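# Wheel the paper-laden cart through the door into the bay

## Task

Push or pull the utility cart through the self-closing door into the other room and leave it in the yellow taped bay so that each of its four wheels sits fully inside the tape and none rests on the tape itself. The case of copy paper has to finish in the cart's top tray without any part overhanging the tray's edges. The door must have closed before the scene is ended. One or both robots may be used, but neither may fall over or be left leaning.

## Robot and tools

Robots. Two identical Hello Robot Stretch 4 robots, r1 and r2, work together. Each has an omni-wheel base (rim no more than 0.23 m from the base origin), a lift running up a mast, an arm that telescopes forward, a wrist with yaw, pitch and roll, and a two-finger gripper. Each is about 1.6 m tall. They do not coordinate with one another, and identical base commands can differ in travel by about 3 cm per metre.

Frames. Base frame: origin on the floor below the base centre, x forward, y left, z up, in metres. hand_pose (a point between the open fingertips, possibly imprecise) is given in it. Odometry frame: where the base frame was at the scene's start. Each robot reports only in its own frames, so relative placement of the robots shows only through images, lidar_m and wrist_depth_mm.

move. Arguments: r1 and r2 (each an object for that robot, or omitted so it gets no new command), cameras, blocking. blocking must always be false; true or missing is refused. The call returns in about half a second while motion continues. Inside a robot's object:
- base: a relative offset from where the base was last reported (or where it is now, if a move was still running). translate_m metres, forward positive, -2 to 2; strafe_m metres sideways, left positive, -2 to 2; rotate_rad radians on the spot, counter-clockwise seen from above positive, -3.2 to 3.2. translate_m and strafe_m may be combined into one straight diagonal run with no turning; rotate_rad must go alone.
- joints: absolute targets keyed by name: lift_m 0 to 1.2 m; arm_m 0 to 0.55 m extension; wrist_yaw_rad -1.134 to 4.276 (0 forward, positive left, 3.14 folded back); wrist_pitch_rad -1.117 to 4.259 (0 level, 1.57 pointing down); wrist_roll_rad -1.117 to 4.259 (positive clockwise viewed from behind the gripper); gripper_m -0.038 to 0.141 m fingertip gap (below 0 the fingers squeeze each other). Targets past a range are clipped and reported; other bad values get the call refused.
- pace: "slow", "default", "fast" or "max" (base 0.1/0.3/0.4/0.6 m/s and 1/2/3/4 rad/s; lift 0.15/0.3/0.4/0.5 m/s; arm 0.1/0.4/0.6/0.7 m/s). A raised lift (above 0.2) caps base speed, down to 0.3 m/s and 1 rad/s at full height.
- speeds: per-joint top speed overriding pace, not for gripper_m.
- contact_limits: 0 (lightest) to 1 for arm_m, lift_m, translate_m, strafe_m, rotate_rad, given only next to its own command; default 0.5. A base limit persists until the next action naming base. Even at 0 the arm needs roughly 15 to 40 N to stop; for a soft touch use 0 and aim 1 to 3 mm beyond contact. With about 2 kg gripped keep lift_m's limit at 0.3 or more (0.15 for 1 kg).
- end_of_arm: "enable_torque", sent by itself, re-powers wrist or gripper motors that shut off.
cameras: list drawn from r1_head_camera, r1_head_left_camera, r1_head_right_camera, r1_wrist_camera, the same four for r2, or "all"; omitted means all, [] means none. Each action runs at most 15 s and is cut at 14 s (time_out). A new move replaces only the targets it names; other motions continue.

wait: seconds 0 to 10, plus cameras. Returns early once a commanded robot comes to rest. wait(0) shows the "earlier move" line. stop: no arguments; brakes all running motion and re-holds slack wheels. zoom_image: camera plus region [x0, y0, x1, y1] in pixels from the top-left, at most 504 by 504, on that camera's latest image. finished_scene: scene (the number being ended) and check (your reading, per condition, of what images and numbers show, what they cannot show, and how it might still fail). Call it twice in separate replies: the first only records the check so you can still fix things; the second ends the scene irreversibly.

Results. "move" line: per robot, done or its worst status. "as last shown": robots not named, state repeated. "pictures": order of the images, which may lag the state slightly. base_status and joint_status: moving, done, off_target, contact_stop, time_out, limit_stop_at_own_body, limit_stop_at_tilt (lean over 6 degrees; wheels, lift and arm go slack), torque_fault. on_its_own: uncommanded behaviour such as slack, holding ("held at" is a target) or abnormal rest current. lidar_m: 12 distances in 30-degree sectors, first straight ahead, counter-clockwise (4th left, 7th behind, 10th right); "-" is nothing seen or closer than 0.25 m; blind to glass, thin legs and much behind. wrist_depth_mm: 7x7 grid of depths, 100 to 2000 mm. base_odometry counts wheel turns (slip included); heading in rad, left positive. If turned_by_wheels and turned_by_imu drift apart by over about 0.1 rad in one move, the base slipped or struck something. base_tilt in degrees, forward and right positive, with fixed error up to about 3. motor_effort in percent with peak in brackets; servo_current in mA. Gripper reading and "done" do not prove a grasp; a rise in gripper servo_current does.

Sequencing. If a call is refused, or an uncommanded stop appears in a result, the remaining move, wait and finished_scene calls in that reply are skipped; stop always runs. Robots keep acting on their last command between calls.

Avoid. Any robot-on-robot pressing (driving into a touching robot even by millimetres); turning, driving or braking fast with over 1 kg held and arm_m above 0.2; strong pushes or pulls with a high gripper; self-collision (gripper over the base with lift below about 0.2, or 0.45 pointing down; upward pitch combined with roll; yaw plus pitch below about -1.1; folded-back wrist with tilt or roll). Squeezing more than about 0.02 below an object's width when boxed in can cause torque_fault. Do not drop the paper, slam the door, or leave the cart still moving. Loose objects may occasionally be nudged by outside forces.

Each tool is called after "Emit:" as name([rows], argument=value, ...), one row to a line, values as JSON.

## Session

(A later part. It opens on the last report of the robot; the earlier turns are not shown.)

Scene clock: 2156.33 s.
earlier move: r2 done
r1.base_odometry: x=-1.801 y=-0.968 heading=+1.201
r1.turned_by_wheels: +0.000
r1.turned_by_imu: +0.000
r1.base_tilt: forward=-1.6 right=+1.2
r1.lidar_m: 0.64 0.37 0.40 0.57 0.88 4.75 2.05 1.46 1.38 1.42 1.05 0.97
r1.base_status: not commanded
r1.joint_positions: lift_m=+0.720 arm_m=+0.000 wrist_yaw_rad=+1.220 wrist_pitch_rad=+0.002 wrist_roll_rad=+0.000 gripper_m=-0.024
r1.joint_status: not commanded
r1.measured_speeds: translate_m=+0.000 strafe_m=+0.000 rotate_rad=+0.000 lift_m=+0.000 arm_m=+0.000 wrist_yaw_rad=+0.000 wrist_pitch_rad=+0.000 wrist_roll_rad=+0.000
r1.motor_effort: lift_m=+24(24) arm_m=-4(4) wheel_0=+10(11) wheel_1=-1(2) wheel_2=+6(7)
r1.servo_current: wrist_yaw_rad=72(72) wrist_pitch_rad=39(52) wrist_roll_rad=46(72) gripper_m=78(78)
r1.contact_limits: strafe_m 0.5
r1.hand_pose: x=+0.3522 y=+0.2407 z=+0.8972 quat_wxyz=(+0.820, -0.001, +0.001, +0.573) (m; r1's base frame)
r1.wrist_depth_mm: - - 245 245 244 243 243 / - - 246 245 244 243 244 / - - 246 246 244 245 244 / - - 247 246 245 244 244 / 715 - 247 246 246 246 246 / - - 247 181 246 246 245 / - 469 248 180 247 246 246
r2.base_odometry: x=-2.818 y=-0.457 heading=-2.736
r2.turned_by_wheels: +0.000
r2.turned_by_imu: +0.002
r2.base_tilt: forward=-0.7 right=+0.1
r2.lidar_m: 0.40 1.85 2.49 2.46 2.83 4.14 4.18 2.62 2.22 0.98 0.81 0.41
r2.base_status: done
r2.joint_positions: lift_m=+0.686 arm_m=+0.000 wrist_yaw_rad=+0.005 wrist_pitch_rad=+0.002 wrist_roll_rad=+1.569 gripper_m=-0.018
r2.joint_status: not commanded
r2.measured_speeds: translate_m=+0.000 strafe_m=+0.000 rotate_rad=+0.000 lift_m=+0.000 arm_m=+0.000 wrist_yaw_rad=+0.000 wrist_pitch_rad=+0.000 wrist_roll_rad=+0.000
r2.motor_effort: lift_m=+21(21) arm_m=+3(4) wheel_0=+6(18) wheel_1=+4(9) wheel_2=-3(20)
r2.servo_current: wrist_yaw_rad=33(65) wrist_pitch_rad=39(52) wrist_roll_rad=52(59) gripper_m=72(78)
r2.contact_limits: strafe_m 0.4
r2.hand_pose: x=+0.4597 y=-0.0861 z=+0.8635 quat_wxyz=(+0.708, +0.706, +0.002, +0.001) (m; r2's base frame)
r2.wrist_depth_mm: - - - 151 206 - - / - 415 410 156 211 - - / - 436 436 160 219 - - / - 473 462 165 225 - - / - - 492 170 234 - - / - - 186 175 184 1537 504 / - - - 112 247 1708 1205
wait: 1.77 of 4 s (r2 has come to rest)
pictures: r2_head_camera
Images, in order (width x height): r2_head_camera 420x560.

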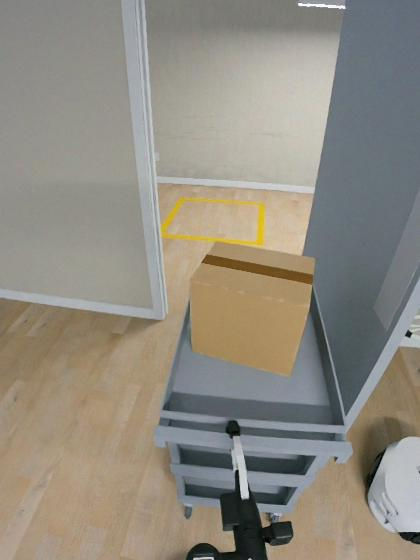

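Emit:
move(r2={"base": {"translate_m": 0.246, "strafe_m": -0.048}, "contact_limits": {"strafe_m": 0.4}}, blocking=false, cameras=[])

Emit:
wait(seconds=4, cameras=["r2_head_camera"])

Emit:
zoom_image(camera="r2_head_camera", region=[140, 400, 380, 480])

Scene clock: 2186.67 s.
move: r2 moving
r1.base_odometry: x=-1.801 y=-0.968 heading=+1.201
r1.turned_by_wheels: +0.000
r1.turned_by_imu: +0.000
r1.base_tilt: forward=-1.6 right=+1.3
r1.lidar_m: 0.66 0.35 0.38 0.56 0.87 4.78 2.11 1.47 1.39 1.41 1.05 0.98
r1.base_status: not commanded
r1.joint_positions: lift_m=+0.720 arm_m=+0.000 wrist_yaw_rad=+1.220 wrist_pitch_rad=+0.002 wrist_roll_rad=+0.000 gripper_m=-0.024
r1.joint_status: not commanded
r1.measured_speeds: translate_m=+0.000 strafe_m=+0.000 rotate_rad=+0.000 lift_m=+0.000 arm_m=+0.000 wrist_yaw_rad=+0.000 wrist_pitch_rad=+0.000 wrist_roll_rad=+0.000
r1.motor_effort: lift_m=+24(24) arm_m=-4(4) wheel_0=+10(11) wheel_1=-1(2) wheel_2=+6(6)
r1.servo_current: wrist_yaw_rad=26(59) wrist_pitch_rad=46(46) wrist_roll_rad=46(59) gripper_m=72(72)
r1.contact_limits: strafe_m 0.5
r1.hand_pose: x=+0.3522 y=+0.2407 z=+0.8972 quat_wxyz=(+0.820, -0.001, +0.001, +0.573) (m; r1's base frame)
r1.wrist_depth_mm: - - 245 244 244 243 243 / - - 246 245 244 245 243 / - - 246 245 246 244 244 / - - 247 245 245 245 244 / 707 750 247 246 246 244 245 / - 473 247 181 245 246 246 / - 466 249 180 247 246 246
r2.base_odometry: x=-2.849 y=-0.464 heading=-2.736
r2.turned_by_wheels: +0.000
r2.turned_by_imu: +0.001
r2.base_tilt: forward=-0.7 right=+0.1
r2.lidar_m: 0.41 1.80 2.48 2.47 2.80 4.18 4.19 2.67 2.22 0.87 0.79 0.42
r2.base_status: translate_m moving; strafe_m moving
r2.joint_positions: lift_m=+0.686 arm_m=+0.000 wrist_yaw_rad=+0.005 wrist_pitch_rad=+0.002 wrist_roll_rad=+1.569 gripper_m=-0.018
r2.joint_status: not commanded
r2.measured_speeds: translate_m=+0.121 strafe_m=-0.023 rotate_rad=-0.005 lift_m=+0.000 arm_m=+0.000 wrist_yaw_rad=+0.000 wrist_pitch_rad=+0.000 wrist_roll_rad=+0.000
r2.motor_effort: lift_m=+20(21) arm_m=+1(2) wheel_0=+13(18) wheel_1=+8(8) wheel_2=-15(15)
r2.servo_current: wrist_yaw_rad=52(59) wrist_pitch_rad=39(46) wrist_roll_rad=52(52) gripper_m=72(78)
r2.contact_limits: strafe_m 0.4
r2.hand_pose: x=+0.4597 y=-0.0861 z=+0.8635 quat_wxyz=(+0.708, +0.706, +0.002, +0.001) (m; r2's base frame)
r2.wrist_depth_mm: - - - 150 206 - - / - 415 413 156 212 - - / - 433 430 160 217 - - / - 469 459 222 225 - - / - - 488 170 231 - - / - - 186 175 183 1576 508 / - - - 112 248 1618 1205
pictures: none
No camera images: "cameras" was empty.

Scene clock: 2188.47 s.
earlier move: r2 done
r1.base_odometry: x=-1.801 y=-0.968 heading=+1.201
r1.turned_by_wheels: +0.000
r1.turned_by_imu: +0.000
r1.base_tilt: forward=-1.6 right=+1.2
r1.lidar_m: 0.65 0.37 0.38 0.69 4.58 4.78 2.07 1.44 1.38 1.42 1.03 1.00
r1.base_status: not commanded
r1.joint_positions: lift_m=+0.720 arm_m=+0.000 wrist_yaw_rad=+1.220 wrist_pitch_rad=+0.002 wrist_roll_rad=+0.000 gripper_m=-0.024
r1.joint_status: not commanded
r1.measured_speeds: translate_m=+0.000 strafe_m=+0.000 rotate_rad=+0.000 lift_m=+0.000 arm_m=+0.000 wrist_yaw_rad=+0.000 wrist_pitch_rad=+0.000 wrist_roll_rad=+0.000
r1.motor_effort: lift_m=+24(24) arm_m=-4(4) wheel_0=+10(11) wheel_1=-1(2) wheel_2=+6(6)
r1.servo_current: wrist_yaw_rad=65(72) wrist_pitch_rad=46(46) wrist_roll_rad=46(59) gripper_m=72(78)
r1.contact_limits: strafe_m 0.5
r1.hand_pose: x=+0.3522 y=+0.2407 z=+0.8972 quat_wxyz=(+0.820, -0.001, +0.001, +0.573) (m; r1's base frame)
r1.wrist_depth_mm: - - 245 245 244 243 243 / - - 245 245 245 243 244 / - - 246 245 245 245 243 / 741 759 247 246 246 245 245 / - 699 247 246 246 245 245 / - - 247 181 246 246 245 / - - 249 180 246 246 245
r2.base_odometry: x=-3.063 y=-0.510 heading=-2.736
r2.turned_by_wheels: +0.000
r2.turned_by_imu: +0.001
r2.base_tilt: forward=-0.7 right=+0.0
r2.lidar_m: 0.40 1.56 2.49 2.47 2.82 4.38 - 2.68 2.21 0.69 0.62 0.41
r2.base_status: done
r2.joint_positions: lift_m=+0.686 arm_m=+0.000 wrist_yaw_rad=+0.003 wrist_pitch_rad=+0.002 wrist_roll_rad=+1.569 gripper_m=-0.018
r2.joint_status: not commanded
r2.measured_speeds: translate_m=+0.000 strafe_m=+0.000 rotate_rad=+0.000 lift_m=+0.000 arm_m=+0.000 wrist_yaw_rad=+0.000 wrist_pitch_rad=+0.000 wrist_roll_rad=+0.000
r2.motor_effort: lift_m=+21(21) arm_m=+0(2) wheel_0=+4(18) wheel_1=+4(9) wheel_2=-5(17)
r2.servo_current: wrist_yaw_rad=46(72) wrist_pitch_rad=39(46) wrist_roll_rad=39(65) gripper_m=78(78)
r2.contact_limits: strafe_m 0.4
r2.hand_pose: x=+0.4595 y=-0.0866 z=+0.8635 quat_wxyz=(+0.708, +0.706, +0.002, +0.000) (m; r2's base frame)
r2.wrist_depth_mm: - - - 151 207 - - / - 415 410 156 213 - - / - 436 433 160 220 - - / - 469 462 166 225 - - / - - 492 170 233 715 - / - - 185 175 183 1308 504 / - - - 112 248 - 1229
wait: 1.80 of 4 s (r2 has come to rest)
pictures: r2_head_camera
Images, in order (width x height): r2_head_camera 420x560.

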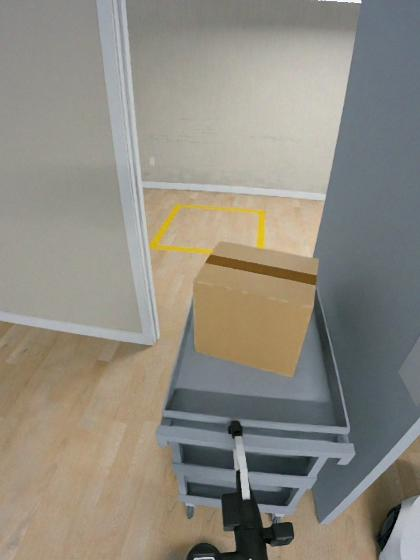

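Scaled by 2.100 from the camera's 420x560 image, which has a finer 1200x1600 frame.

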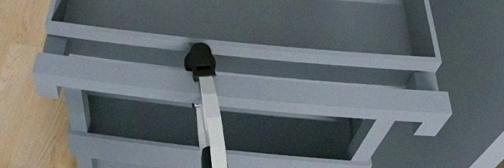

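Emit:
move(r2={"base": {"translate_m": 0.242, "strafe_m": -0.065}, "contact_limits": {"strafe_m": 0.4}}, blocking=false, cameras=[])

Emit:
wait(seconds=4, cameras=["r2_head_camera"])

Emit:
zoom_image(camera="r2_head_camera", region=[140, 400, 380, 480])

Scene clock: 2201.87 s.
move: r2 moving
r1.base_odometry: x=-1.801 y=-0.968 heading=+1.201
r1.turned_by_wheels: +0.000
r1.turned_by_imu: +0.000
r1.base_tilt: forward=-1.6 right=+1.2
r1.lidar_m: 0.63 0.35 0.36 0.68 4.55 4.77 2.09 1.45 1.37 1.43 1.05 0.98
r1.base_status: not commanded
r1.joint_positions: lift_m=+0.720 arm_m=+0.000 wrist_yaw_rad=+1.220 wrist_pitch_rad=+0.002 wrist_roll_rad=+0.000 gripper_m=-0.024
r1.joint_status: not commanded
r1.measured_speeds: translate_m=+0.000 strafe_m=+0.000 rotate_rad=+0.000 lift_m=+0.000 arm_m=+0.000 wrist_yaw_rad=+0.000 wrist_pitch_rad=+0.000 wrist_roll_rad=+0.000
r1.motor_effort: lift_m=+24(24) arm_m=-4(4) wheel_0=+10(11) wheel_1=-2(2) wheel_2=+6(6)
r1.servo_current: wrist_yaw_rad=46(65) wrist_pitch_rad=46(46) wrist_roll_rad=52(72) gripper_m=72(72)
r1.contact_limits: strafe_m 0.5
r1.hand_pose: x=+0.3522 y=+0.2407 z=+0.8972 quat_wxyz=(+0.820, -0.001, +0.001, +0.573) (m; r1's base frame)
r1.wrist_depth_mm: - - 245 245 244 244 243 / - - 245 245 244 244 243 / - - 246 245 244 244 244 / 699 759 247 246 245 245 244 / - - 247 246 246 246 245 / - - 247 181 247 247 245 / - - 248 180 247 247 246
r2.base_odometry: x=-3.095 y=-0.515 heading=-2.735
r2.turned_by_wheels: +0.000
r2.turned_by_imu: +0.001
r2.base_tilt: forward=-0.7 right=+0.0
r2.lidar_m: 0.40 1.51 2.47 2.48 2.81 4.42 - 2.68 2.22 0.69 0.59 0.41
r2.base_status: translate_m moving; strafe_m moving
r2.joint_positions: lift_m=+0.686 arm_m=+0.000 wrist_yaw_rad=+0.002 wrist_pitch_rad=+0.002 wrist_roll_rad=+1.569 gripper_m=-0.018
r2.joint_status: not commanded
r2.measured_speeds: translate_m=+0.121 strafe_m=-0.029 rotate_rad=-0.002 lift_m=+0.000 arm_m=+0.000 wrist_yaw_rad=+0.000 wrist_pitch_rad=+0.000 wrist_roll_rad=+0.000
r2.motor_effort: lift_m=+21(21) arm_m=-2(2) wheel_0=+15(15) wheel_1=+7(8) wheel_2=-16(18)
r2.servo_current: wrist_yaw_rad=52(59) wrist_pitch_rad=46(46) wrist_roll_rad=46(52) gripper_m=72(78)
r2.contact_limits: strafe_m 0.4
r2.hand_pose: x=+0.4595 y=-0.0868 z=+0.8635 quat_wxyz=(+0.708, +0.706, +0.001, +0.000) (m; r2's base frame)
r2.wrist_depth_mm: - - - 150 206 - - / - 413 407 155 211 - - / - 436 427 160 217 - - / - 469 462 222 224 - - / - - 492 170 231 732 - / - - 186 175 184 - 508 / - - - 112 247 - 1205
pictures: none
No camera images: "cameras" was empty.

Scene clock: 2203.63 s.
earlier move: r2 done
r1.base_odometry: x=-1.801 y=-0.968 heading=+1.201
r1.turned_by_wheels: +0.000
r1.turned_by_imu: +0.000
r1.base_tilt: forward=-1.6 right=+1.3
r1.lidar_m: 0.64 0.35 0.36 0.60 4.57 4.77 2.09 1.46 1.39 1.44 1.03 0.98
r1.base_status: not commanded
r1.joint_positions: lift_m=+0.720 arm_m=+0.000 wrist_yaw_rad=+1.220 wrist_pitch_rad=+0.002 wrist_roll_rad=+0.000 gripper_m=-0.024
r1.joint_status: not commanded
r1.measured_speeds: translate_m=+0.000 strafe_m=+0.000 rotate_rad=+0.000 lift_m=+0.000 arm_m=+0.000 wrist_yaw_rad=+0.000 wrist_pitch_rad=+0.000 wrist_roll_rad=+0.000
r1.motor_effort: lift_m=+24(24) arm_m=-4(4) wheel_0=+10(11) wheel_1=-1(2) wheel_2=+6(6)
r1.servo_current: wrist_yaw_rad=46(78) wrist_pitch_rad=46(46) wrist_roll_rad=59(72) gripper_m=72(78)
r1.contact_limits: strafe_m 0.5
r1.hand_pose: x=+0.3522 y=+0.2407 z=+0.8972 quat_wxyz=(+0.820, -0.001, +0.001, +0.573) (m; r1's base frame)
r1.wrist_depth_mm: - - 245 244 244 243 243 / - - 245 245 244 244 243 / - - 247 245 245 244 244 / 569 585 247 245 246 245 244 / - - 248 246 245 245 244 / - - 247 181 247 246 245 / - 603 248 180 247 246 247
r2.base_odometry: x=-3.311 y=-0.546 heading=-2.735
r2.turned_by_wheels: +0.000
r2.turned_by_imu: +0.002
r2.base_tilt: forward=-0.7 right=+0.0
r2.lidar_m: 0.42 1.26 2.12 2.48 2.84 4.63 - 2.66 0.74 0.61 0.42 0.41
r2.base_status: done
r2.joint_positions: lift_m=+0.686 arm_m=+0.000 wrist_yaw_rad=+0.003 wrist_pitch_rad=+0.002 wrist_roll_rad=+1.569 gripper_m=-0.018
r2.joint_status: not commanded
r2.measured_speeds: translate_m=+0.000 strafe_m=+0.000 rotate_rad=+0.000 lift_m=+0.000 arm_m=+0.000 wrist_yaw_rad=+0.000 wrist_pitch_rad=+0.000 wrist_roll_rad=+0.000
r2.motor_effort: lift_m=+21(21) arm_m=-2(2) wheel_0=+6(17) wheel_1=+4(9) wheel_2=-2(18)
r2.servo_current: wrist_yaw_rad=33(65) wrist_pitch_rad=39(52) wrist_roll_rad=52(59) gripper_m=72(78)
r2.contact_limits: strafe_m 0.4
r2.hand_pose: x=+0.4595 y=-0.0867 z=+0.8635 quat_wxyz=(+0.708, +0.706, +0.001, +0.000) (m; r2's base frame)
r2.wrist_depth_mm: - - - 149 204 - - / - 410 404 154 211 - - / - 439 433 159 218 - - / - 473 462 221 225 - - / - - 496 171 233 759 - / - - 186 176 184 1756 525 / - - - 112 249 - -
wait: 1.77 of 4 s (r2 has come to rest)
pictures: r2_head_camera
Images, in order (width x height): r2_head_camera 420x560.

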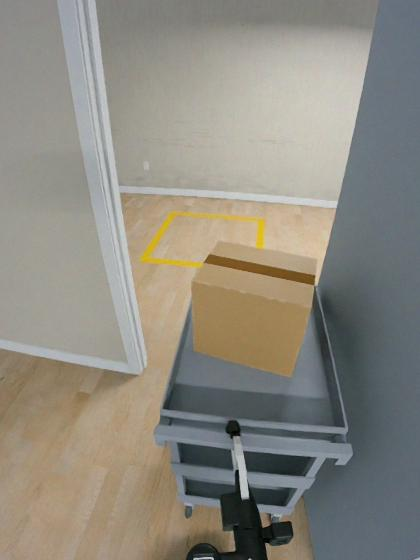

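Scaled by 2.100 from the camera's 420x560 image, which has a finer 1200x1600 frame.

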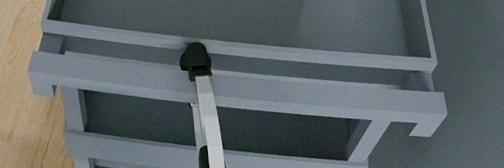

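Emit:
move(r2={"joints": {"gripper_m": 0.07}}, blocking=false, cameras=[])

Emit:
wait(seconds=3, cameras=["r2_head_camera", "r2_wrist_camera"])

Scene clock: 2245.73 s.
move: r2 moving
r1.base_odometry: x=-1.801 y=-0.968 heading=+1.201
r1.turned_by_wheels: +0.000
r1.turned_by_imu: +0.000
r1.base_tilt: forward=-1.6 right=+1.3
r1.lidar_m: 0.65 0.36 0.39 0.62 4.57 4.78 2.08 1.47 1.38 1.44 1.04 0.99
r1.base_status: not commanded
r1.joint_positions: lift_m=+0.720 arm_m=+0.000 wrist_yaw_rad=+1.220 wrist_pitch_rad=+0.002 wrist_roll_rad=+0.000 gripper_m=-0.024
r1.joint_status: not commanded
r1.measured_speeds: translate_m=+0.000 strafe_m=+0.000 rotate_rad=+0.000 lift_m=+0.000 arm_m=+0.000 wrist_yaw_rad=+0.000 wrist_pitch_rad=+0.000 wrist_roll_rad=+0.000
r1.motor_effort: lift_m=+24(24) arm_m=-4(4) wheel_0=+10(11) wheel_1=-1(2) wheel_2=+6(6)
r1.servo_current: wrist_yaw_rad=65(72) wrist_pitch_rad=52(52) wrist_roll_rad=46(59) gripper_m=72(78)
r1.contact_limits: strafe_m 0.5
r1.hand_pose: x=+0.3522 y=+0.2407 z=+0.8972 quat_wxyz=(+0.820, -0.001, +0.001, +0.573) (m; r1's base frame)
r1.wrist_depth_mm: - - 245 244 244 243 243 / - - 245 245 244 244 243 / - - 246 245 245 245 244 / 569 580 247 245 245 245 244 / - - 247 246 247 245 245 / - - 246 181 247 246 246 / - 603 248 180 247 246 246
r2.base_odometry: x=-3.311 y=-0.546 heading=-2.735
r2.turned_by_wheels: +0.000
r2.turned_by_imu: +0.000
r2.base_tilt: forward=-0.7 right=+0.0
r2.lidar_m: 0.40 1.27 2.16 2.48 2.82 4.66 - 2.63 0.74 0.61 0.43 0.38
r2.base_status: not commanded
r2.joint_positions: lift_m=+0.686 arm_m=+0.000 wrist_yaw_rad=+0.003 wrist_pitch_rad=+0.002 wrist_roll_rad=+1.569 gripper_m=+0.006
r2.joint_status: gripper_m moving
r2.measured_speeds: translate_m=+0.000 strafe_m=+0.000 rotate_rad=+0.000 lift_m=+0.000 arm_m=+0.000 wrist_yaw_rad=+0.000 wrist_pitch_rad=+0.000 wrist_roll_rad=+0.000
r2.motor_effort: lift_m=+21(21) arm_m=-3(4) wheel_0=+6(6) wheel_1=+3(4) wheel_2=-2(2)
r2.servo_current: wrist_yaw_rad=46(52) wrist_pitch_rad=39(46) wrist_roll_rad=52(59) gripper_m=117(117)
r2.contact_limits: strafe_m 0.4
r2.hand_pose: x=+0.4595 y=-0.0867 z=+0.8635 quat_wxyz=(+0.708, +0.706, +0.001, +0.000) (m; r2's base frame)
r2.wrist_depth_mm: - - - 152 208 - - / - 415 407 158 214 - - / - 439 436 162 220 - - / - 477 462 168 229 - - / - - 500 174 236 732 - / - - 190 178 242 1808 508 / - - - 112 249 - -
pictures: none
No camera images: "cameras" was empty.

Scene clock: 2246.83 s.
earlier move: r2 done
r1.base_odometry: x=-1.801 y=-0.968 heading=+1.201
r1.turned_by_wheels: +0.000
r1.turned_by_imu: +0.000
r1.base_tilt: forward=-1.6 right=+1.2
r1.lidar_m: 0.66 0.36 0.39 0.61 4.58 4.76 2.11 1.48 1.38 1.41 1.05 0.97
r1.base_status: not commanded
r1.joint_positions: lift_m=+0.720 arm_m=+0.000 wrist_yaw_rad=+1.220 wrist_pitch_rad=+0.002 wrist_roll_rad=+0.000 gripper_m=-0.024
r1.joint_status: not commanded
r1.measured_speeds: translate_m=+0.000 strafe_m=+0.000 rotate_rad=+0.000 lift_m=+0.000 arm_m=+0.000 wrist_yaw_rad=+0.000 wrist_pitch_rad=+0.000 wrist_roll_rad=+0.000
r1.motor_effort: lift_m=+24(24) arm_m=-4(4) wheel_0=+10(11) wheel_1=-2(2) wheel_2=+6(7)
r1.servo_current: wrist_yaw_rad=59(72) wrist_pitch_rad=39(52) wrist_roll_rad=46(65) gripper_m=65(78)
r1.contact_limits: strafe_m 0.5
r1.hand_pose: x=+0.3522 y=+0.2407 z=+0.8972 quat_wxyz=(+0.820, -0.001, +0.001, +0.573) (m; r1's base frame)
r1.wrist_depth_mm: - - 245 245 243 243 243 / - - 246 245 245 243 243 / - - 247 246 245 244 244 / 569 580 247 245 246 245 244 / - - 247 247 246 245 246 / - - 247 181 246 247 245 / - 597 248 180 247 246 246
r2.base_odometry: x=-3.311 y=-0.546 heading=-2.735
r2.turned_by_wheels: +0.000
r2.turned_by_imu: +0.000
r2.base_tilt: forward=-0.7 right=+0.1
r2.lidar_m: 0.39 1.28 2.09 2.51 2.84 4.66 - 2.65 0.75 0.61 0.44 0.42
r2.base_status: not commanded
r2.joint_positions: lift_m=+0.686 arm_m=+0.000 wrist_yaw_rad=+0.003 wrist_pitch_rad=+0.002 wrist_roll_rad=+1.569 gripper_m=+0.070
r2.joint_status: all done
r2.measured_speeds: translate_m=+0.000 strafe_m=+0.000 rotate_rad=+0.000 lift_m=+0.000 arm_m=+0.000 wrist_yaw_rad=+0.000 wrist_pitch_rad=+0.000 wrist_roll_rad=+0.000
r2.motor_effort: lift_m=+20(21) arm_m=-3(4) wheel_0=+6(6) wheel_1=+3(4) wheel_2=-2(2)
r2.servo_current: wrist_yaw_rad=46(59) wrist_pitch_rad=46(46) wrist_roll_rad=39(59) gripper_m=52(117)
r2.contact_limits: strafe_m 0.4
r2.hand_pose: x=+0.4595 y=-0.0867 z=+0.8635 quat_wxyz=(+0.708, +0.706, +0.001, +0.000) (m; r2's base frame)
r2.wrist_depth_mm: - - - 158 213 - - / - 421 418 162 218 - - / - 442 436 167 225 - - / - 484 466 174 233 - - / - - 504 178 240 723 - / - - 192 182 245 1808 504 / - - - 112 - - -
wait: 1.10 of 3 s (r2 has come to rest)
pictures: r2_head_camera, r2_wrist_camera
Images, in order (width x height): r2_head_camera 420x560, r2_wrist_camera 616x392.

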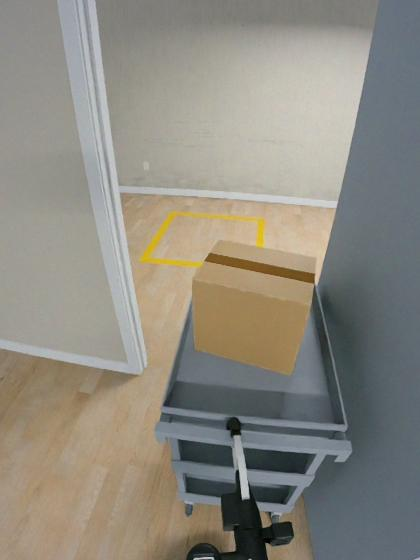

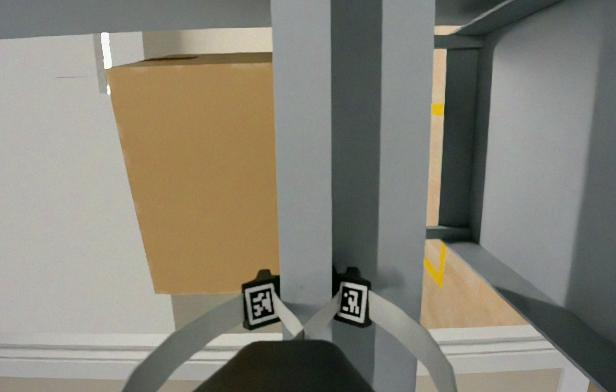

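Emit:
move(r2={"base": {"translate_m": -0.009, "strafe_m": -0.046}, "contact_limits": {"strafe_m": 0.3}}, blocking=false, cameras=[])

Emit:
wait(seconds=3, cameras=[])

Emit:
move(r2={"joints": {"gripper_m": -0.02}}, blocking=false, cameras=[])

Emit:
wait(seconds=4, cameras=["r2_head_camera"])

Emit:
zoom_image(camera="r2_head_camera", region=[140, 400, 380, 480])

Scene clock: 2255.43 s.
move: r2 moving
r1.base_odometry: x=-1.801 y=-0.968 heading=+1.201
r1.turned_by_wheels: +0.000
r1.turned_by_imu: +0.000
r1.base_tilt: forward=-1.6 right=+1.3
r1.lidar_m: 0.65 0.34 0.38 0.59 4.54 4.76 2.09 1.48 1.38 1.43 1.02 0.98
r1.base_status: not commanded
r1.joint_positions: lift_m=+0.720 arm_m=+0.000 wrist_yaw_rad=+1.220 wrist_pitch_rad=+0.002 wrist_roll_rad=+0.000 gripper_m=-0.024
r1.joint_status: not commanded
r1.measured_speeds: translate_m=+0.000 strafe_m=+0.000 rotate_rad=+0.000 lift_m=+0.000 arm_m=+0.000 wrist_yaw_rad=+0.000 wrist_pitch_rad=+0.000 wrist_roll_rad=+0.000
r1.motor_effort: lift_m=+24(24) arm_m=-4(4) wheel_0=+11(11) wheel_1=-2(2) wheel_2=+6(6)
r1.servo_current: wrist_yaw_rad=59(72) wrist_pitch_rad=46(52) wrist_roll_rad=72(72) gripper_m=65(72)
r1.contact_limits: strafe_m 0.5
r1.hand_pose: x=+0.3522 y=+0.2407 z=+0.8972 quat_wxyz=(+0.820, -0.001, +0.001, +0.573) (m; r1's base frame)
r1.wrist_depth_mm: 569 - 244 244 244 244 243 / 569 - 246 244 245 243 243 / 569 - 245 245 245 244 244 / 539 569 247 245 246 244 244 / 569 - 247 246 245 245 245 / - - 248 181 246 246 245 / - 574 248 180 247 247 246
r2.base_odometry: x=-3.318 y=-0.515 heading=-2.735
r2.turned_by_wheels: +0.000
r2.turned_by_imu: +0.001
r2.base_tilt: forward=-0.7 right=+0.1
r2.lidar_m: 0.42 0.45 2.13 2.53 2.88 4.65 - 2.57 0.69 0.57 0.40 0.41
r2.base_status: translate_m moving; strafe_m moving
r2.joint_positions: lift_m=+0.686 arm_m=+0.000 wrist_yaw_rad=+0.003 wrist_pitch_rad=+0.001 wrist_roll_rad=+1.569 gripper_m=+0.070
r2.joint_status: not commanded
r2.measured_speeds: translate_m=-0.015 strafe_m=-0.101 rotate_rad=+0.006 lift_m=+0.000 arm_m=+0.000 wrist_yaw_rad=-0.001 wrist_pitch_rad=+0.000 wrist_roll_rad=+0.000
r2.motor_effort: lift_m=+18(21) arm_m=-1(4) wheel_0=+6(13) wheel_1=-5(9) wheel_2=+6(8)
r2.servo_current: wrist_yaw_rad=52(59) wrist_pitch_rad=39(46) wrist_roll_rad=52(59) gripper_m=59(59)
r2.contact_limits: strafe_m 0.3
r2.hand_pose: x=+0.4595 y=-0.0866 z=+0.8638 quat_wxyz=(+0.708, +0.706, +0.001, +0.001) (m; r2's base frame)
r2.wrist_depth_mm: - - - 159 216 - - / - - 488 165 223 - - / - 442 439 170 229 - - / - - 466 175 236 - - / - - 496 181 242 - - / - - 192 186 195 1618 559 / - 129 - 112 - - 492
pictures: none
No camera images: "cameras" was empty.

Scene clock: 2256.07 s.
earlier move: r2 done
r1.base_odometry: x=-1.801 y=-0.968 heading=+1.201
r1.turned_by_wheels: +0.000
r1.turned_by_imu: +0.000
r1.base_tilt: forward=-1.6 right=+1.3
r1.lidar_m: 0.63 0.33 0.36 0.57 4.58 4.76 2.14 1.47 1.38 1.43 1.03 0.96
r1.base_status: not commanded
r1.joint_positions: lift_m=+0.720 arm_m=+0.000 wrist_yaw_rad=+1.220 wrist_pitch_rad=+0.002 wrist_roll_rad=+0.000 gripper_m=-0.024
r1.joint_status: not commanded
r1.measured_speeds: translate_m=+0.000 strafe_m=+0.000 rotate_rad=+0.000 lift_m=+0.000 arm_m=+0.000 wrist_yaw_rad=+0.000 wrist_pitch_rad=+0.000 wrist_roll_rad=+0.000
r1.motor_effort: lift_m=+24(24) arm_m=-4(4) wheel_0=+10(11) wheel_1=-2(2) wheel_2=+6(6)
r1.servo_current: wrist_yaw_rad=46(78) wrist_pitch_rad=39(52) wrist_roll_rad=39(72) gripper_m=72(72)
r1.contact_limits: strafe_m 0.5
r1.hand_pose: x=+0.3522 y=+0.2407 z=+0.8972 quat_wxyz=(+0.820, -0.001, +0.001, +0.573) (m; r1's base frame)
r1.wrist_depth_mm: 559 - 245 244 244 243 243 / 554 - 246 244 244 244 243 / 544 - 246 245 245 244 244 / 525 574 246 246 245 244 245 / 554 - 248 246 246 245 245 / 554 - 247 181 247 245 246 / - 559 248 180 247 246 246
r2.base_odometry: x=-3.321 y=-0.500 heading=-2.735
r2.turned_by_wheels: +0.000
r2.turned_by_imu: +0.000
r2.base_tilt: forward=-0.7 right=+0.0
r2.lidar_m: 0.39 0.46 2.10 2.54 2.89 4.65 - 2.63 0.70 0.57 0.40 0.42
r2.base_status: done
r2.joint_positions: lift_m=+0.686 arm_m=+0.000 wrist_yaw_rad=+0.003 wrist_pitch_rad=+0.001 wrist_roll_rad=+1.569 gripper_m=+0.070
r2.joint_status: not commanded
r2.measured_speeds: translate_m=+0.000 strafe_m=+0.000 rotate_rad=+0.000 lift_m=+0.000 arm_m=+0.000 wrist_yaw_rad=+0.000 wrist_pitch_rad=+0.000 wrist_roll_rad=+0.000
r2.motor_effort: lift_m=+18(21) arm_m=+4(4) wheel_0=+2(13) wheel_1=-2(9) wheel_2=+7(8)
r2.servo_current: wrist_yaw_rad=46(59) wrist_pitch_rad=39(46) wrist_roll_rad=39(59) gripper_m=52(59)
r2.contact_limits: strafe_m 0.3
r2.hand_pose: x=+0.4595 y=-0.0866 z=+0.8638 quat_wxyz=(+0.708, +0.706, +0.001, +0.001) (m; r2's base frame)
r2.wrist_depth_mm: - - - 161 217 - - / - - - 167 224 - - / - 436 433 172 232 - - / - - 462 176 238 - - / - - 488 183 246 - - / - - 191 187 192 683 - / - 128 - 112 - - 504
wait: 0.63 of 3 s (r2 has come to rest)
pictures: none
No camera images: "cameras" was empty.

Scene clock: 2256.57 s.
move: r2 moving
r1.base_odometry: x=-1.801 y=-0.968 heading=+1.201
r1.turned_by_wheels: +0.000
r1.turned_by_imu: +0.000
r1.base_tilt: forward=-1.6 right=+1.3
r1.lidar_m: 0.64 0.33 0.39 0.58 4.49 4.77 2.12 1.48 1.36 1.42 1.05 0.97
r1.base_status: not commanded
r1.joint_positions: lift_m=+0.720 arm_m=+0.000 wrist_yaw_rad=+1.220 wrist_pitch_rad=+0.002 wrist_roll_rad=+0.000 gripper_m=-0.024
r1.joint_status: not commanded
r1.measured_speeds: translate_m=+0.000 strafe_m=+0.000 rotate_rad=+0.000 lift_m=+0.000 arm_m=+0.000 wrist_yaw_rad=+0.000 wrist_pitch_rad=+0.000 wrist_roll_rad=+0.000
r1.motor_effort: lift_m=+24(24) arm_m=-4(4) wheel_0=+10(11) wheel_1=-1(2) wheel_2=+6(6)
r1.servo_current: wrist_yaw_rad=46(72) wrist_pitch_rad=39(46) wrist_roll_rad=52(52) gripper_m=72(72)
r1.contact_limits: strafe_m 0.5
r1.hand_pose: x=+0.3522 y=+0.2407 z=+0.8972 quat_wxyz=(+0.820, -0.001, +0.001, +0.573) (m; r1's base frame)
r1.wrist_depth_mm: 564 - 245 244 244 244 243 / 559 - 246 245 245 244 243 / 554 - 246 245 245 245 244 / 525 569 247 246 246 245 245 / 554 - 248 246 245 246 245 / 559 - 247 181 246 246 246 / - 564 248 180 247 246 246
r2.base_odometry: x=-3.321 y=-0.500 heading=-2.735
r2.turned_by_wheels: +0.000
r2.turned_by_imu: +0.000
r2.base_tilt: forward=-0.6 right=+0.1
r2.lidar_m: 0.41 0.45 2.11 2.52 2.89 4.68 - 2.62 0.70 0.56 0.38 0.42
r2.base_status: not commanded
r2.joint_positions: lift_m=+0.686 arm_m=+0.000 wrist_yaw_rad=+0.003 wrist_pitch_rad=+0.001 wrist_roll_rad=+1.569 gripper_m=+0.051
r2.joint_status: gripper_m moving
r2.measured_speeds: translate_m=+0.000 strafe_m=+0.000 rotate_rad=+0.000 lift_m=+0.000 arm_m=+0.000 wrist_yaw_rad=+0.000 wrist_pitch_rad=+0.000 wrist_roll_rad=+0.000
r2.motor_effort: lift_m=+18(18) arm_m=+4(4) wheel_0=+2(3) wheel_1=-2(3) wheel_2=+6(7)
r2.servo_current: wrist_yaw_rad=52(52) wrist_pitch_rad=46(46) wrist_roll_rad=46(59) gripper_m=111(111)
r2.contact_limits: strafe_m 0.3
r2.hand_pose: x=+0.4595 y=-0.0866 z=+0.8638 quat_wxyz=(+0.708, +0.706, +0.001, +0.001) (m; r2's base frame)
r2.wrist_depth_mm: - - - 161 217 - - / - - - 167 224 - - / - 436 436 172 230 - - / - - 459 177 239 - - / - - 488 182 244 - - / - - 192 188 191 699 - / - 146 - 112 - - 504
pictures: none
No camera images: "cameras" was empty.

Scene clock: 2257.70 s.
earlier move: r2 done
r1.base_odometry: x=-1.801 y=-0.968 heading=+1.201
r1.turned_by_wheels: +0.000
r1.turned_by_imu: +0.000
r1.base_tilt: forward=-1.6 right=+1.2
r1.lidar_m: 0.63 0.36 0.37 0.58 4.56 4.77 2.10 1.50 1.36 1.42 1.06 0.97
r1.base_status: not commanded
r1.joint_positions: lift_m=+0.720 arm_m=+0.000 wrist_yaw_rad=+1.220 wrist_pitch_rad=+0.002 wrist_roll_rad=+0.000 gripper_m=-0.024
r1.joint_status: not commanded
r1.measured_speeds: translate_m=+0.000 strafe_m=+0.000 rotate_rad=+0.000 lift_m=+0.000 arm_m=+0.000 wrist_yaw_rad=+0.000 wrist_pitch_rad=+0.000 wrist_roll_rad=+0.000
r1.motor_effort: lift_m=+24(24) arm_m=-4(4) wheel_0=+11(11) wheel_1=-2(2) wheel_2=+6(7)
r1.servo_current: wrist_yaw_rad=52(72) wrist_pitch_rad=39(46) wrist_roll_rad=52(52) gripper_m=72(78)
r1.contact_limits: strafe_m 0.5
r1.hand_pose: x=+0.3522 y=+0.2407 z=+0.8972 quat_wxyz=(+0.820, -0.001, +0.001, +0.573) (m; r1's base frame)
r1.wrist_depth_mm: 559 - 245 244 244 243 243 / 564 - 246 245 245 244 243 / 549 - 245 245 244 245 244 / 521 574 246 246 245 245 245 / 549 - 247 247 246 246 245 / 559 - 247 181 247 246 245 / - 569 248 180 247 245 246
r2.base_odometry: x=-3.321 y=-0.500 heading=-2.735
r2.turned_by_wheels: +0.000
r2.turned_by_imu: +0.000
r2.base_tilt: forward=-0.7 right=+0.1
r2.lidar_m: 0.41 0.45 2.11 2.54 2.91 4.67 - 2.61 0.69 0.54 0.38 0.41
r2.base_status: not commanded
r2.joint_positions: lift_m=+0.686 arm_m=+0.000 wrist_yaw_rad=+0.003 wrist_pitch_rad=+0.001 wrist_roll_rad=+1.569 gripper_m=-0.019
r2.joint_status: all done
r2.measured_speeds: translate_m=+0.000 strafe_m=+0.000 rotate_rad=+0.000 lift_m=+0.000 arm_m=+0.000 wrist_yaw_rad=+0.000 wrist_pitch_rad=+0.000 wrist_roll_rad=+0.000
r2.motor_effort: lift_m=+18(18) arm_m=+4(4) wheel_0=+2(3) wheel_1=-2(3) wheel_2=+7(7)
r2.servo_current: wrist_yaw_rad=52(52) wrist_pitch_rad=39(46) wrist_roll_rad=52(59) gripper_m=117(234)
r2.contact_limits: strafe_m 0.3
r2.hand_pose: x=+0.4595 y=-0.0866 z=+0.8638 quat_wxyz=(+0.708, +0.706, +0.001, +0.001) (m; r2's base frame)
r2.wrist_depth_mm: - - - 155 210 - - / - - 603 160 216 - - / - 433 427 164 224 - - / - 466 452 171 230 - - / - - 488 175 238 - - / - - 185 179 182 676 - / - 142 - 112 - - 500
wait: 1.13 of 4 s (r2 has come to rest)
pictures: r2_head_camera
Images, in order (width x height): r2_head_camera 420x560.

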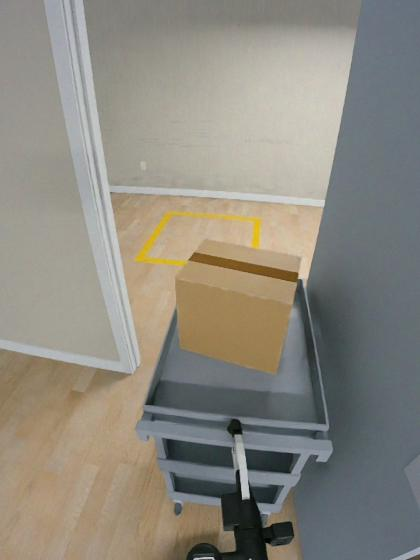

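Scaled by 2.100 from the camera's 420x560 image, which has a finer 1200x1600 frame.

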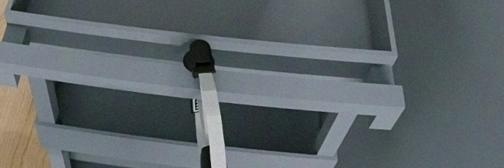

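Emit:
move(r2={"base": {"translate_m": -0.124, "strafe_m": 0.146}, "contact_limits": {"strafe_m": 0.4}}, blocking=false, cameras=[])

Emit:
wait(seconds=4, cameras=[])

Emit:
move(r2={"base": {"translate_m": -0.55, "strafe_m": 0.029}, "contact_limits": {"strafe_m": 0.4}}, blocking=false, cameras=[])

Emit:
wait(seconds=5, cameras=["r2_head_camera"])

Emit:
zoom_image(camera="r2_head_camera", region=[120, 400, 360, 480])

Scene clock: 2313.10 s.
move: r2 moving
r1.base_odometry: x=-1.801 y=-0.968 heading=+1.201
r1.turned_by_wheels: +0.000
r1.turned_by_imu: +0.000
r1.base_tilt: forward=-1.6 right=+1.3
r1.lidar_m: 0.64 0.38 0.35 0.59 4.59 4.76 2.12 1.46 1.37 1.43 1.06 0.98
r1.base_status: not commanded
r1.joint_positions: lift_m=+0.720 arm_m=+0.000 wrist_yaw_rad=+1.220 wrist_pitch_rad=+0.002 wrist_roll_rad=+0.000 gripper_m=-0.024
r1.joint_status: not commanded
r1.measured_speeds: translate_m=+0.000 strafe_m=+0.000 rotate_rad=+0.000 lift_m=+0.000 arm_m=+0.000 wrist_yaw_rad=+0.000 wrist_pitch_rad=+0.000 wrist_roll_rad=+0.000
r1.motor_effort: lift_m=+24(24) arm_m=-4(4) wheel_0=+10(11) wheel_1=-2(2) wheel_2=+6(7)
r1.servo_current: wrist_yaw_rad=39(65) wrist_pitch_rad=39(52) wrist_roll_rad=65(65) gripper_m=72(72)
r1.contact_limits: strafe_m 0.5
r1.hand_pose: x=+0.3522 y=+0.2407 z=+0.8972 quat_wxyz=(+0.820, -0.001, +0.001, +0.573) (m; r1's base frame)
r1.wrist_depth_mm: 569 - 245 244 243 243 243 / 574 - 246 244 245 243 244 / 569 - 246 245 245 244 244 / 539 609 247 245 245 245 244 / 569 - 246 246 246 246 246 / 569 - 247 181 246 246 245 / 574 597 248 180 247 246 246
r2.base_odometry: x=-3.292 y=-0.514 heading=-2.735
r2.turned_by_wheels: +0.000
r2.turned_by_imu: +0.000
r2.base_tilt: forward=-0.6 right=+0.1
r2.lidar_m: 0.41 0.44 2.14 2.51 2.87 4.65 - 2.62 0.77 0.58 0.42 0.42
r2.base_status: translate_m moving; strafe_m moving
r2.joint_positions: lift_m=+0.686 arm_m=+0.000 wrist_yaw_rad=-0.004 wrist_pitch_rad=+0.001 wrist_roll_rad=+1.569 gripper_m=-0.019
r2.joint_status: not commanded
r2.measured_speeds: translate_m=-0.079 strafe_m=+0.092 rotate_rad=-0.004 lift_m=+0.000 arm_m=+0.000 wrist_yaw_rad=-0.023 wrist_pitch_rad=+0.000 wrist_roll_rad=+0.000
r2.motor_effort: lift_m=+18(18) arm_m=+1(4) wheel_0=-17(17) wheel_1=+6(7) wheel_2=+9(14)
r2.servo_current: wrist_yaw_rad=46(59) wrist_pitch_rad=39(46) wrist_roll_rad=46(52) gripper_m=111(117)
r2.contact_limits: strafe_m 0.4
r2.hand_pose: x=+0.4589 y=-0.0886 z=+0.8638 quat_wxyz=(+0.708, +0.706, -0.001, -0.002) (m; r2's base frame)
r2.wrist_depth_mm: - - - 158 213 - - / - - - 164 220 - - / - 427 427 167 227 - - / - 469 455 173 234 - - / - - 488 177 239 - - / - - 183 180 183 699 - / - 143 - 112 - - 496
pictures: none
No camera images: "cameras" was empty.

Scene clock: 2314.63 s.
earlier move: r2 done
r1.base_odometry: x=-1.801 y=-0.968 heading=+1.201
r1.turned_by_wheels: +0.000
r1.turned_by_imu: +0.000
r1.base_tilt: forward=-1.6 right=+1.3
r1.lidar_m: 0.64 0.35 0.37 0.70 4.57 4.78 2.09 1.45 1.38 1.42 1.03 0.99
r1.base_status: not commanded
r1.joint_positions: lift_m=+0.720 arm_m=+0.000 wrist_yaw_rad=+1.220 wrist_pitch_rad=+0.002 wrist_roll_rad=+0.000 gripper_m=-0.024
r1.joint_status: not commanded
r1.measured_speeds: translate_m=+0.000 strafe_m=+0.000 rotate_rad=+0.000 lift_m=+0.000 arm_m=+0.000 wrist_yaw_rad=+0.000 wrist_pitch_rad=+0.000 wrist_roll_rad=+0.000
r1.motor_effort: lift_m=+24(24) arm_m=-4(4) wheel_0=+10(11) wheel_1=-2(2) wheel_2=+6(7)
r1.servo_current: wrist_yaw_rad=52(78) wrist_pitch_rad=46(52) wrist_roll_rad=59(65) gripper_m=72(78)
r1.contact_limits: strafe_m 0.5
r1.hand_pose: x=+0.3522 y=+0.2407 z=+0.8972 quat_wxyz=(+0.820, -0.001, +0.001, +0.573) (m; r1's base frame)
r1.wrist_depth_mm: 699 - 245 244 244 244 243 / 699 - 245 245 244 244 243 / 699 - 246 245 245 245 244 / 668 788 247 245 246 245 245 / 699 - 247 246 246 245 244 / 707 - 247 181 246 246 246 / 707 - 248 180 247 246 246
r2.base_odometry: x=-3.149 y=-0.585 heading=-2.734
r2.turned_by_wheels: +0.001
r2.turned_by_imu: +0.001
r2.base_tilt: forward=-0.7 right=+0.1
r2.lidar_m: 0.40 0.46 2.39 2.42 2.74 4.51 - 2.74 2.28 0.69 0.58 0.39
r2.base_status: done
r2.joint_positions: lift_m=+0.686 arm_m=+0.000 wrist_yaw_rad=+0.003 wrist_pitch_rad=+0.001 wrist_roll_rad=+1.569 gripper_m=-0.019
r2.joint_status: not commanded
r2.measured_speeds: translate_m=+0.000 strafe_m=+0.000 rotate_rad=+0.000 lift_m=+0.000 arm_m=+0.000 wrist_yaw_rad=+0.000 wrist_pitch_rad=+0.000 wrist_roll_rad=+0.000
r2.motor_effort: lift_m=+18(18) arm_m=-3(4) wheel_0=+2(20) wheel_1=+4(7) wheel_2=+6(14)
r2.servo_current: wrist_yaw_rad=39(59) wrist_pitch_rad=46(46) wrist_roll_rad=52(65) gripper_m=111(117)
r2.contact_limits: strafe_m 0.4
r2.hand_pose: x=+0.4596 y=-0.0864 z=+0.8638 quat_wxyz=(+0.708, +0.706, +0.002, +0.001) (m; r2's base frame)
r2.wrist_depth_mm: - - - 135 191 - - / - 404 399 143 201 - - / - 430 427 152 211 - - / - 484 466 162 224 - - / - - 512 169 236 759 - / - - 183 178 182 - 525 / - - - 112 - - 473
wait: 1.53 of 4 s (r2 has come to rest)
pictures: none
No camera images: "cameras" was empty.

Scene clock: 2315.13 s.
move: r2 moving
r1.base_odometry: x=-1.801 y=-0.968 heading=+1.201
r1.turned_by_wheels: +0.000
r1.turned_by_imu: +0.000
r1.base_tilt: forward=-1.6 right=+1.3
r1.lidar_m: 0.65 0.36 0.38 0.71 4.55 4.77 2.08 1.47 1.38 1.42 1.05 0.98
r1.base_status: not commanded
r1.joint_positions: lift_m=+0.720 arm_m=+0.000 wrist_yaw_rad=+1.220 wrist_pitch_rad=+0.002 wrist_roll_rad=+0.000 gripper_m=-0.024
r1.joint_status: not commanded
r1.measured_speeds: translate_m=+0.000 strafe_m=+0.000 rotate_rad=+0.000 lift_m=+0.000 arm_m=+0.000 wrist_yaw_rad=+0.000 wrist_pitch_rad=+0.000 wrist_roll_rad=+0.000
r1.motor_effort: lift_m=+24(24) arm_m=-4(4) wheel_0=+10(11) wheel_1=-1(2) wheel_2=+6(6)
r1.servo_current: wrist_yaw_rad=65(72) wrist_pitch_rad=39(46) wrist_roll_rad=33(59) gripper_m=72(78)
r1.contact_limits: strafe_m 0.5
r1.hand_pose: x=+0.3522 y=+0.2407 z=+0.8972 quat_wxyz=(+0.820, -0.001, +0.001, +0.573) (m; r1's base frame)
r1.wrist_depth_mm: - - 245 244 244 244 243 / - - 245 245 245 244 244 / 699 - 246 245 245 244 244 / 676 798 247 246 246 245 245 / 691 - 247 247 246 245 245 / 691 - 247 181 247 246 246 / 707 - 248 180 247 246 246
r2.base_odometry: x=-3.120 y=-0.575 heading=-2.733
r2.turned_by_wheels: +0.000
r2.turned_by_imu: +0.000
r2.base_tilt: forward=-0.6 right=+0.0
r2.lidar_m: 0.43 0.46 2.41 2.43 2.74 4.47 - 2.68 2.26 0.73 0.60 0.40
r2.base_status: translate_m moving; strafe_m moving
r2.joint_positions: lift_m=+0.686 arm_m=+0.000 wrist_yaw_rad=+0.003 wrist_pitch_rad=+0.001 wrist_roll_rad=+1.569 gripper_m=-0.019
r2.joint_status: not commanded
r2.measured_speeds: translate_m=-0.122 strafe_m=+0.006 rotate_rad=+0.002 lift_m=+0.000 arm_m=+0.000 wrist_yaw_rad=+0.000 wrist_pitch_rad=+0.000 wrist_roll_rad=+0.000
r2.motor_effort: lift_m=+18(18) arm_m=-4(4) wheel_0=-4(11) wheel_1=-9(9) wheel_2=+18(18)
r2.servo_current: wrist_yaw_rad=59(59) wrist_pitch_rad=46(46) wrist_roll_rad=39(59) gripper_m=111(117)
r2.contact_limits: strafe_m 0.4
r2.hand_pose: x=+0.4596 y=-0.0864 z=+0.8638 quat_wxyz=(+0.708, +0.706, +0.002, +0.001) (m; r2's base frame)
r2.wrist_depth_mm: - - - 149 204 - - / - 445 415 157 213 - - / - 445 436 164 225 - - / - - 480 174 236 - - / - - 525 186 250 778 - / - - 183 195 180 - 530 / - - - 112 - - 466
pictures: none
No camera images: "cameras" was empty.

Scene clock: 2317.97 s.
earlier move: r2 done
r1.base_odometry: x=-1.801 y=-0.968 heading=+1.201
r1.turned_by_wheels: +0.000
r1.turned_by_imu: +0.000
r1.base_tilt: forward=-1.6 right=+1.2
r1.lidar_m: 0.67 0.36 0.39 0.88 0.90 4.77 2.10 1.47 1.39 1.42 1.03 0.98
r1.base_status: not commanded
r1.joint_positions: lift_m=+0.720 arm_m=+0.000 wrist_yaw_rad=+1.220 wrist_pitch_rad=+0.002 wrist_roll_rad=+0.000 gripper_m=-0.024
r1.joint_status: not commanded
r1.measured_speeds: translate_m=+0.000 strafe_m=+0.000 rotate_rad=+0.000 lift_m=+0.000 arm_m=+0.000 wrist_yaw_rad=+0.000 wrist_pitch_rad=+0.000 wrist_roll_rad=+0.000
r1.motor_effort: lift_m=+24(24) arm_m=-4(4) wheel_0=+11(11) wheel_1=-2(2) wheel_2=+6(7)
r1.servo_current: wrist_yaw_rad=59(78) wrist_pitch_rad=33(52) wrist_roll_rad=46(72) gripper_m=72(78)
r1.contact_limits: strafe_m 0.5
r1.hand_pose: x=+0.3522 y=+0.2407 z=+0.8972 quat_wxyz=(+0.820, -0.001, +0.001, +0.573) (m; r1's base frame)
r1.wrist_depth_mm: - - 245 243 244 243 243 / - - 245 244 244 244 243 / - - 246 245 245 245 244 / - - 247 245 246 244 245 / - - 247 246 246 245 245 / - - 247 181 246 246 246 / - - 249 180 247 245 246
r2.base_odometry: x=-2.633 y=-0.394 heading=-2.734
r2.turned_by_wheels: -0.001
r2.turned_by_imu: +0.000
r2.base_tilt: forward=-0.6 right=+0.1
r2.lidar_m: 0.87 2.05 2.53 2.51 2.85 3.96 3.94 2.62 2.18 2.17 0.93 0.88
r2.base_status: done
r2.joint_positions: lift_m=+0.686 arm_m=+0.000 wrist_yaw_rad=+0.003 wrist_pitch_rad=+0.001 wrist_roll_rad=+1.569 gripper_m=-0.019
r2.joint_status: not commanded
r2.measured_speeds: translate_m=+0.000 strafe_m=+0.000 rotate_rad=+0.000 lift_m=+0.000 arm_m=+0.000 wrist_yaw_rad=+0.000 wrist_pitch_rad=+0.000 wrist_roll_rad=+0.000
r2.motor_effort: lift_m=+17(18) arm_m=-3(4) wheel_0=-3(11) wheel_1=-2(9) wheel_2=+1(18)
r2.servo_current: wrist_yaw_rad=52(59) wrist_pitch_rad=46(46) wrist_roll_rad=46(59) gripper_m=91(117)
r2.contact_limits: strafe_m 0.4
r2.hand_pose: x=+0.4595 y=-0.0866 z=+0.8641 quat_wxyz=(+0.708, +0.706, +0.001, +0.001) (m; r2's base frame)
r2.wrist_depth_mm: - - - - - - - / - - - - - 1537 1205 / - - - 946 - 732 - / 1708 - - 976 - 750 - / 1708 - - 788 - 809 - / - - 180 193 181 1499 1229 / - - - 112 - - 1229
wait: 2.83 of 5 s (r2 has come to rest)
pictures: r2_head_camera
Images, in order (width x height): r2_head_camera 420x560.

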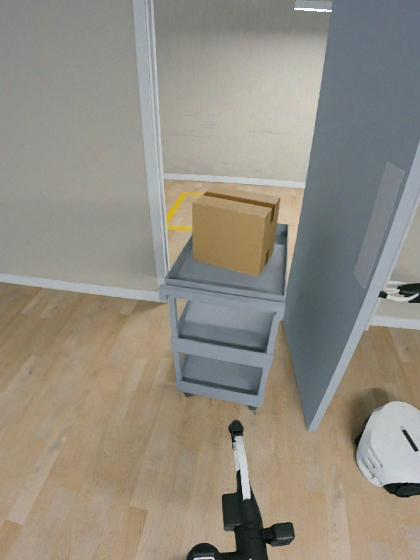

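Scaled by 2.100 from the camera's 420x560 image, which has a finer 1200x1600 frame.

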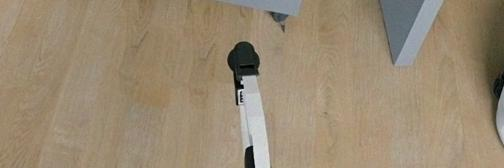

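Emit:
zoom_image(camera="r2_head_camera", region=[140, 180, 320, 420])

Scaled by 2.100 from the camera's 420x560 image, which has a finer 1200x1600 frame.

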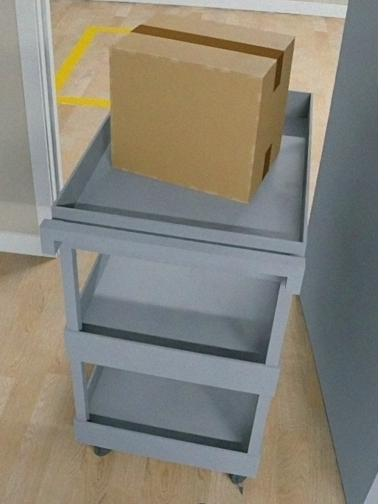

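Emit:
move(r2={"base": {"translate_m": 0.356, "strafe_m": -0.053}, "joints": {"gripper_m": 0.09}, "contact_limits": {"strafe_m": 0.2}}, blocking=false, cameras=[])

Emit:
wait(seconds=4, cameras=["r2_head_camera", "r2_wrist_camera"])

Emit:
zoom_image(camera="r2_head_camera", region=[130, 360, 370, 480])

Scene clock: 2362.77 s.
move: r2 moving
r1.base_odometry: x=-1.801 y=-0.968 heading=+1.201
r1.turned_by_wheels: +0.000
r1.turned_by_imu: +0.000
r1.base_tilt: forward=-1.6 right=+1.3
r1.lidar_m: 0.64 0.35 0.38 0.87 0.93 4.77 2.11 1.47 1.39 1.45 1.05 0.98
r1.base_status: not commanded
r1.joint_positions: lift_m=+0.720 arm_m=+0.000 wrist_yaw_rad=+1.220 wrist_pitch_rad=+0.002 wrist_roll_rad=+0.000 gripper_m=-0.024
r1.joint_status: not commanded
r1.measured_speeds: translate_m=+0.000 strafe_m=+0.000 rotate_rad=+0.000 lift_m=+0.000 arm_m=+0.000 wrist_yaw_rad=+0.000 wrist_pitch_rad=+0.000 wrist_roll_rad=+0.000
r1.motor_effort: lift_m=+24(24) arm_m=-4(4) wheel_0=+10(11) wheel_1=-1(2) wheel_2=+6(6)
r1.servo_current: wrist_yaw_rad=65(72) wrist_pitch_rad=46(46) wrist_roll_rad=39(59) gripper_m=72(72)
r1.contact_limits: strafe_m 0.5
r1.hand_pose: x=+0.3522 y=+0.2407 z=+0.8972 quat_wxyz=(+0.820, -0.001, +0.001, +0.573) (m; r1's base frame)
r1.wrist_depth_mm: - - 245 245 245 243 243 / - - 245 246 244 244 244 / - - 246 246 246 244 243 / - - 247 246 245 245 244 / - - 247 246 246 245 245 / - - 247 181 246 245 246 / - - 248 180 247 246 247
r2.base_odometry: x=-2.663 y=-0.402 heading=-2.734
r2.turned_by_wheels: +0.000
r2.turned_by_imu: +0.001
r2.base_tilt: forward=-0.7 right=+0.1
r2.lidar_m: 0.84 2.03 2.52 2.52 2.82 4.00 3.98 2.66 2.20 2.19 0.90 0.86
r2.base_status: translate_m moving; strafe_m moving
r2.joint_positions: lift_m=+0.686 arm_m=+0.000 wrist_yaw_rad=+0.003 wrist_pitch_rad=+0.001 wrist_roll_rad=+1.569 gripper_m=+0.005
r2.joint_status: gripper_m moving
r2.measured_speeds: translate_m=+0.121 strafe_m=-0.019 rotate_rad=+0.000 lift_m=+0.000 arm_m=+0.000 wrist_yaw_rad=+0.000 wrist_pitch_rad=+0.000 wrist_roll_rad=+0.000
r2.motor_effort: lift_m=+17(17) arm_m=-3(4) wheel_0=+6(12) wheel_1=+7(7) wheel_2=-12(14)
r2.servo_current: wrist_yaw_rad=52(59) wrist_pitch_rad=46(46) wrist_roll_rad=33(52) gripper_m=98(98)
r2.contact_limits: strafe_m 0.2
r2.hand_pose: x=+0.4595 y=-0.0866 z=+0.8641 quat_wxyz=(+0.708, +0.706, +0.001, +0.001) (m; r2's base frame)
r2.wrist_depth_mm: - - - - - - - / - - - - - 1537 1205 / - - 1060 904 - 691 - / 1756 - - 960 - 723 - / 1756 - - 759 - 778 - / - - 178 194 175 1499 1229 / - - - 112 - 1708 1229
pictures: none
No camera images: "cameras" was empty.

Scene clock: 2364.93 s.
earlier move: r2 done
r1.base_odometry: x=-1.801 y=-0.968 heading=+1.201
r1.turned_by_wheels: +0.000
r1.turned_by_imu: +0.000
r1.base_tilt: forward=-1.6 right=+1.3
r1.lidar_m: 0.65 0.38 0.38 0.72 4.59 4.78 2.12 1.49 1.38 1.42 1.06 0.99
r1.base_status: not commanded
r1.joint_positions: lift_m=+0.720 arm_m=+0.000 wrist_yaw_rad=+1.220 wrist_pitch_rad=+0.002 wrist_roll_rad=+0.000 gripper_m=-0.024
r1.joint_status: not commanded
r1.measured_speeds: translate_m=+0.000 strafe_m=+0.000 rotate_rad=+0.000 lift_m=+0.000 arm_m=+0.000 wrist_yaw_rad=+0.000 wrist_pitch_rad=+0.000 wrist_roll_rad=+0.000
r1.motor_effort: lift_m=+24(24) arm_m=-4(4) wheel_0=+10(11) wheel_1=-2(2) wheel_2=+6(7)
r1.servo_current: wrist_yaw_rad=65(72) wrist_pitch_rad=39(52) wrist_roll_rad=46(65) gripper_m=72(78)
r1.contact_limits: strafe_m 0.5
r1.hand_pose: x=+0.3522 y=+0.2407 z=+0.8972 quat_wxyz=(+0.820, -0.001, +0.001, +0.573) (m; r1's base frame)
r1.wrist_depth_mm: - - 245 245 244 243 243 / - - 245 245 244 244 243 / - - 246 246 245 245 244 / 778 - 246 245 245 245 245 / - 699 247 246 246 246 245 / - - 247 181 245 246 245 / - - 248 180 247 247 246
r2.base_odometry: x=-2.981 y=-0.486 heading=-2.734
r2.turned_by_wheels: +0.000
r2.turned_by_imu: +0.001
r2.base_tilt: forward=-0.7 right=+0.1
r2.lidar_m: 0.52 0.63 2.49 2.49 2.84 4.33 - 2.64 2.22 0.71 0.68 0.53
r2.base_status: done
r2.joint_positions: lift_m=+0.686 arm_m=+0.000 wrist_yaw_rad=+0.003 wrist_pitch_rad=+0.001 wrist_roll_rad=+1.569 gripper_m=+0.090
r2.joint_status: all done
r2.measured_speeds: translate_m=+0.000 strafe_m=+0.000 rotate_rad=+0.000 lift_m=+0.000 arm_m=+0.000 wrist_yaw_rad=+0.000 wrist_pitch_rad=+0.000 wrist_roll_rad=+0.000
r2.motor_effort: lift_m=+17(17) arm_m=-4(4) wheel_0=+3(12) wheel_1=+4(8) wheel_2=-3(14)
r2.servo_current: wrist_yaw_rad=52(59) wrist_pitch_rad=39(46) wrist_roll_rad=46(65) gripper_m=52(130)
r2.contact_limits: strafe_m 0.2
r2.hand_pose: x=+0.4595 y=-0.0866 z=+0.8641 quat_wxyz=(+0.708, +0.706, +0.001, +0.001) (m; r2's base frame)
r2.wrist_depth_mm: - - - - - - - / - - - 291 345 345 345 / - - 574 359 960 - - / - - 603 377 384 - - / - - 654 399 397 - - / - - 191 349 194 707 - / - - - 112 - - 539
wait: 2.17 of 4 s (r2 has come to rest)
pictures: r2_head_camera, r2_wrist_camera
Images, in order (width x height): r2_head_camera 420x560, r2_wrist_camera 616x392.

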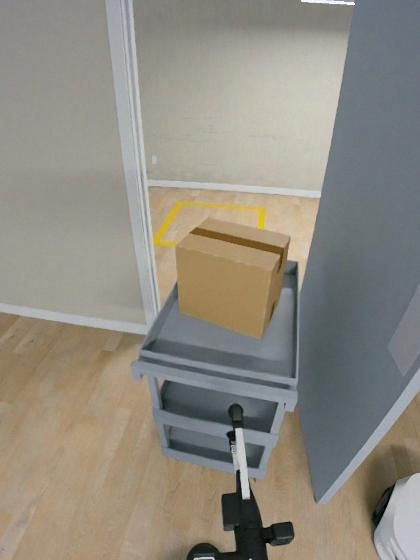

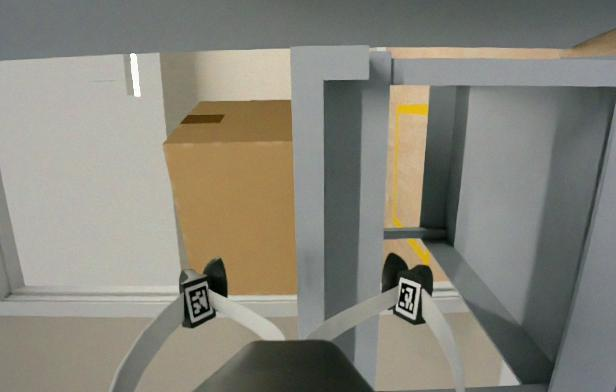

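Scaled by 2.100 from the camera's 420x560 image, which has a finer 1200x1600 frame.

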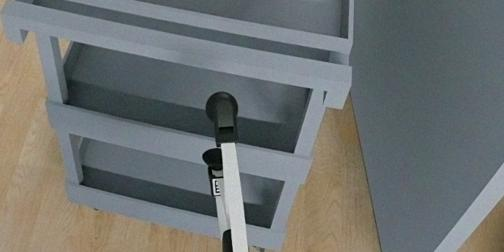

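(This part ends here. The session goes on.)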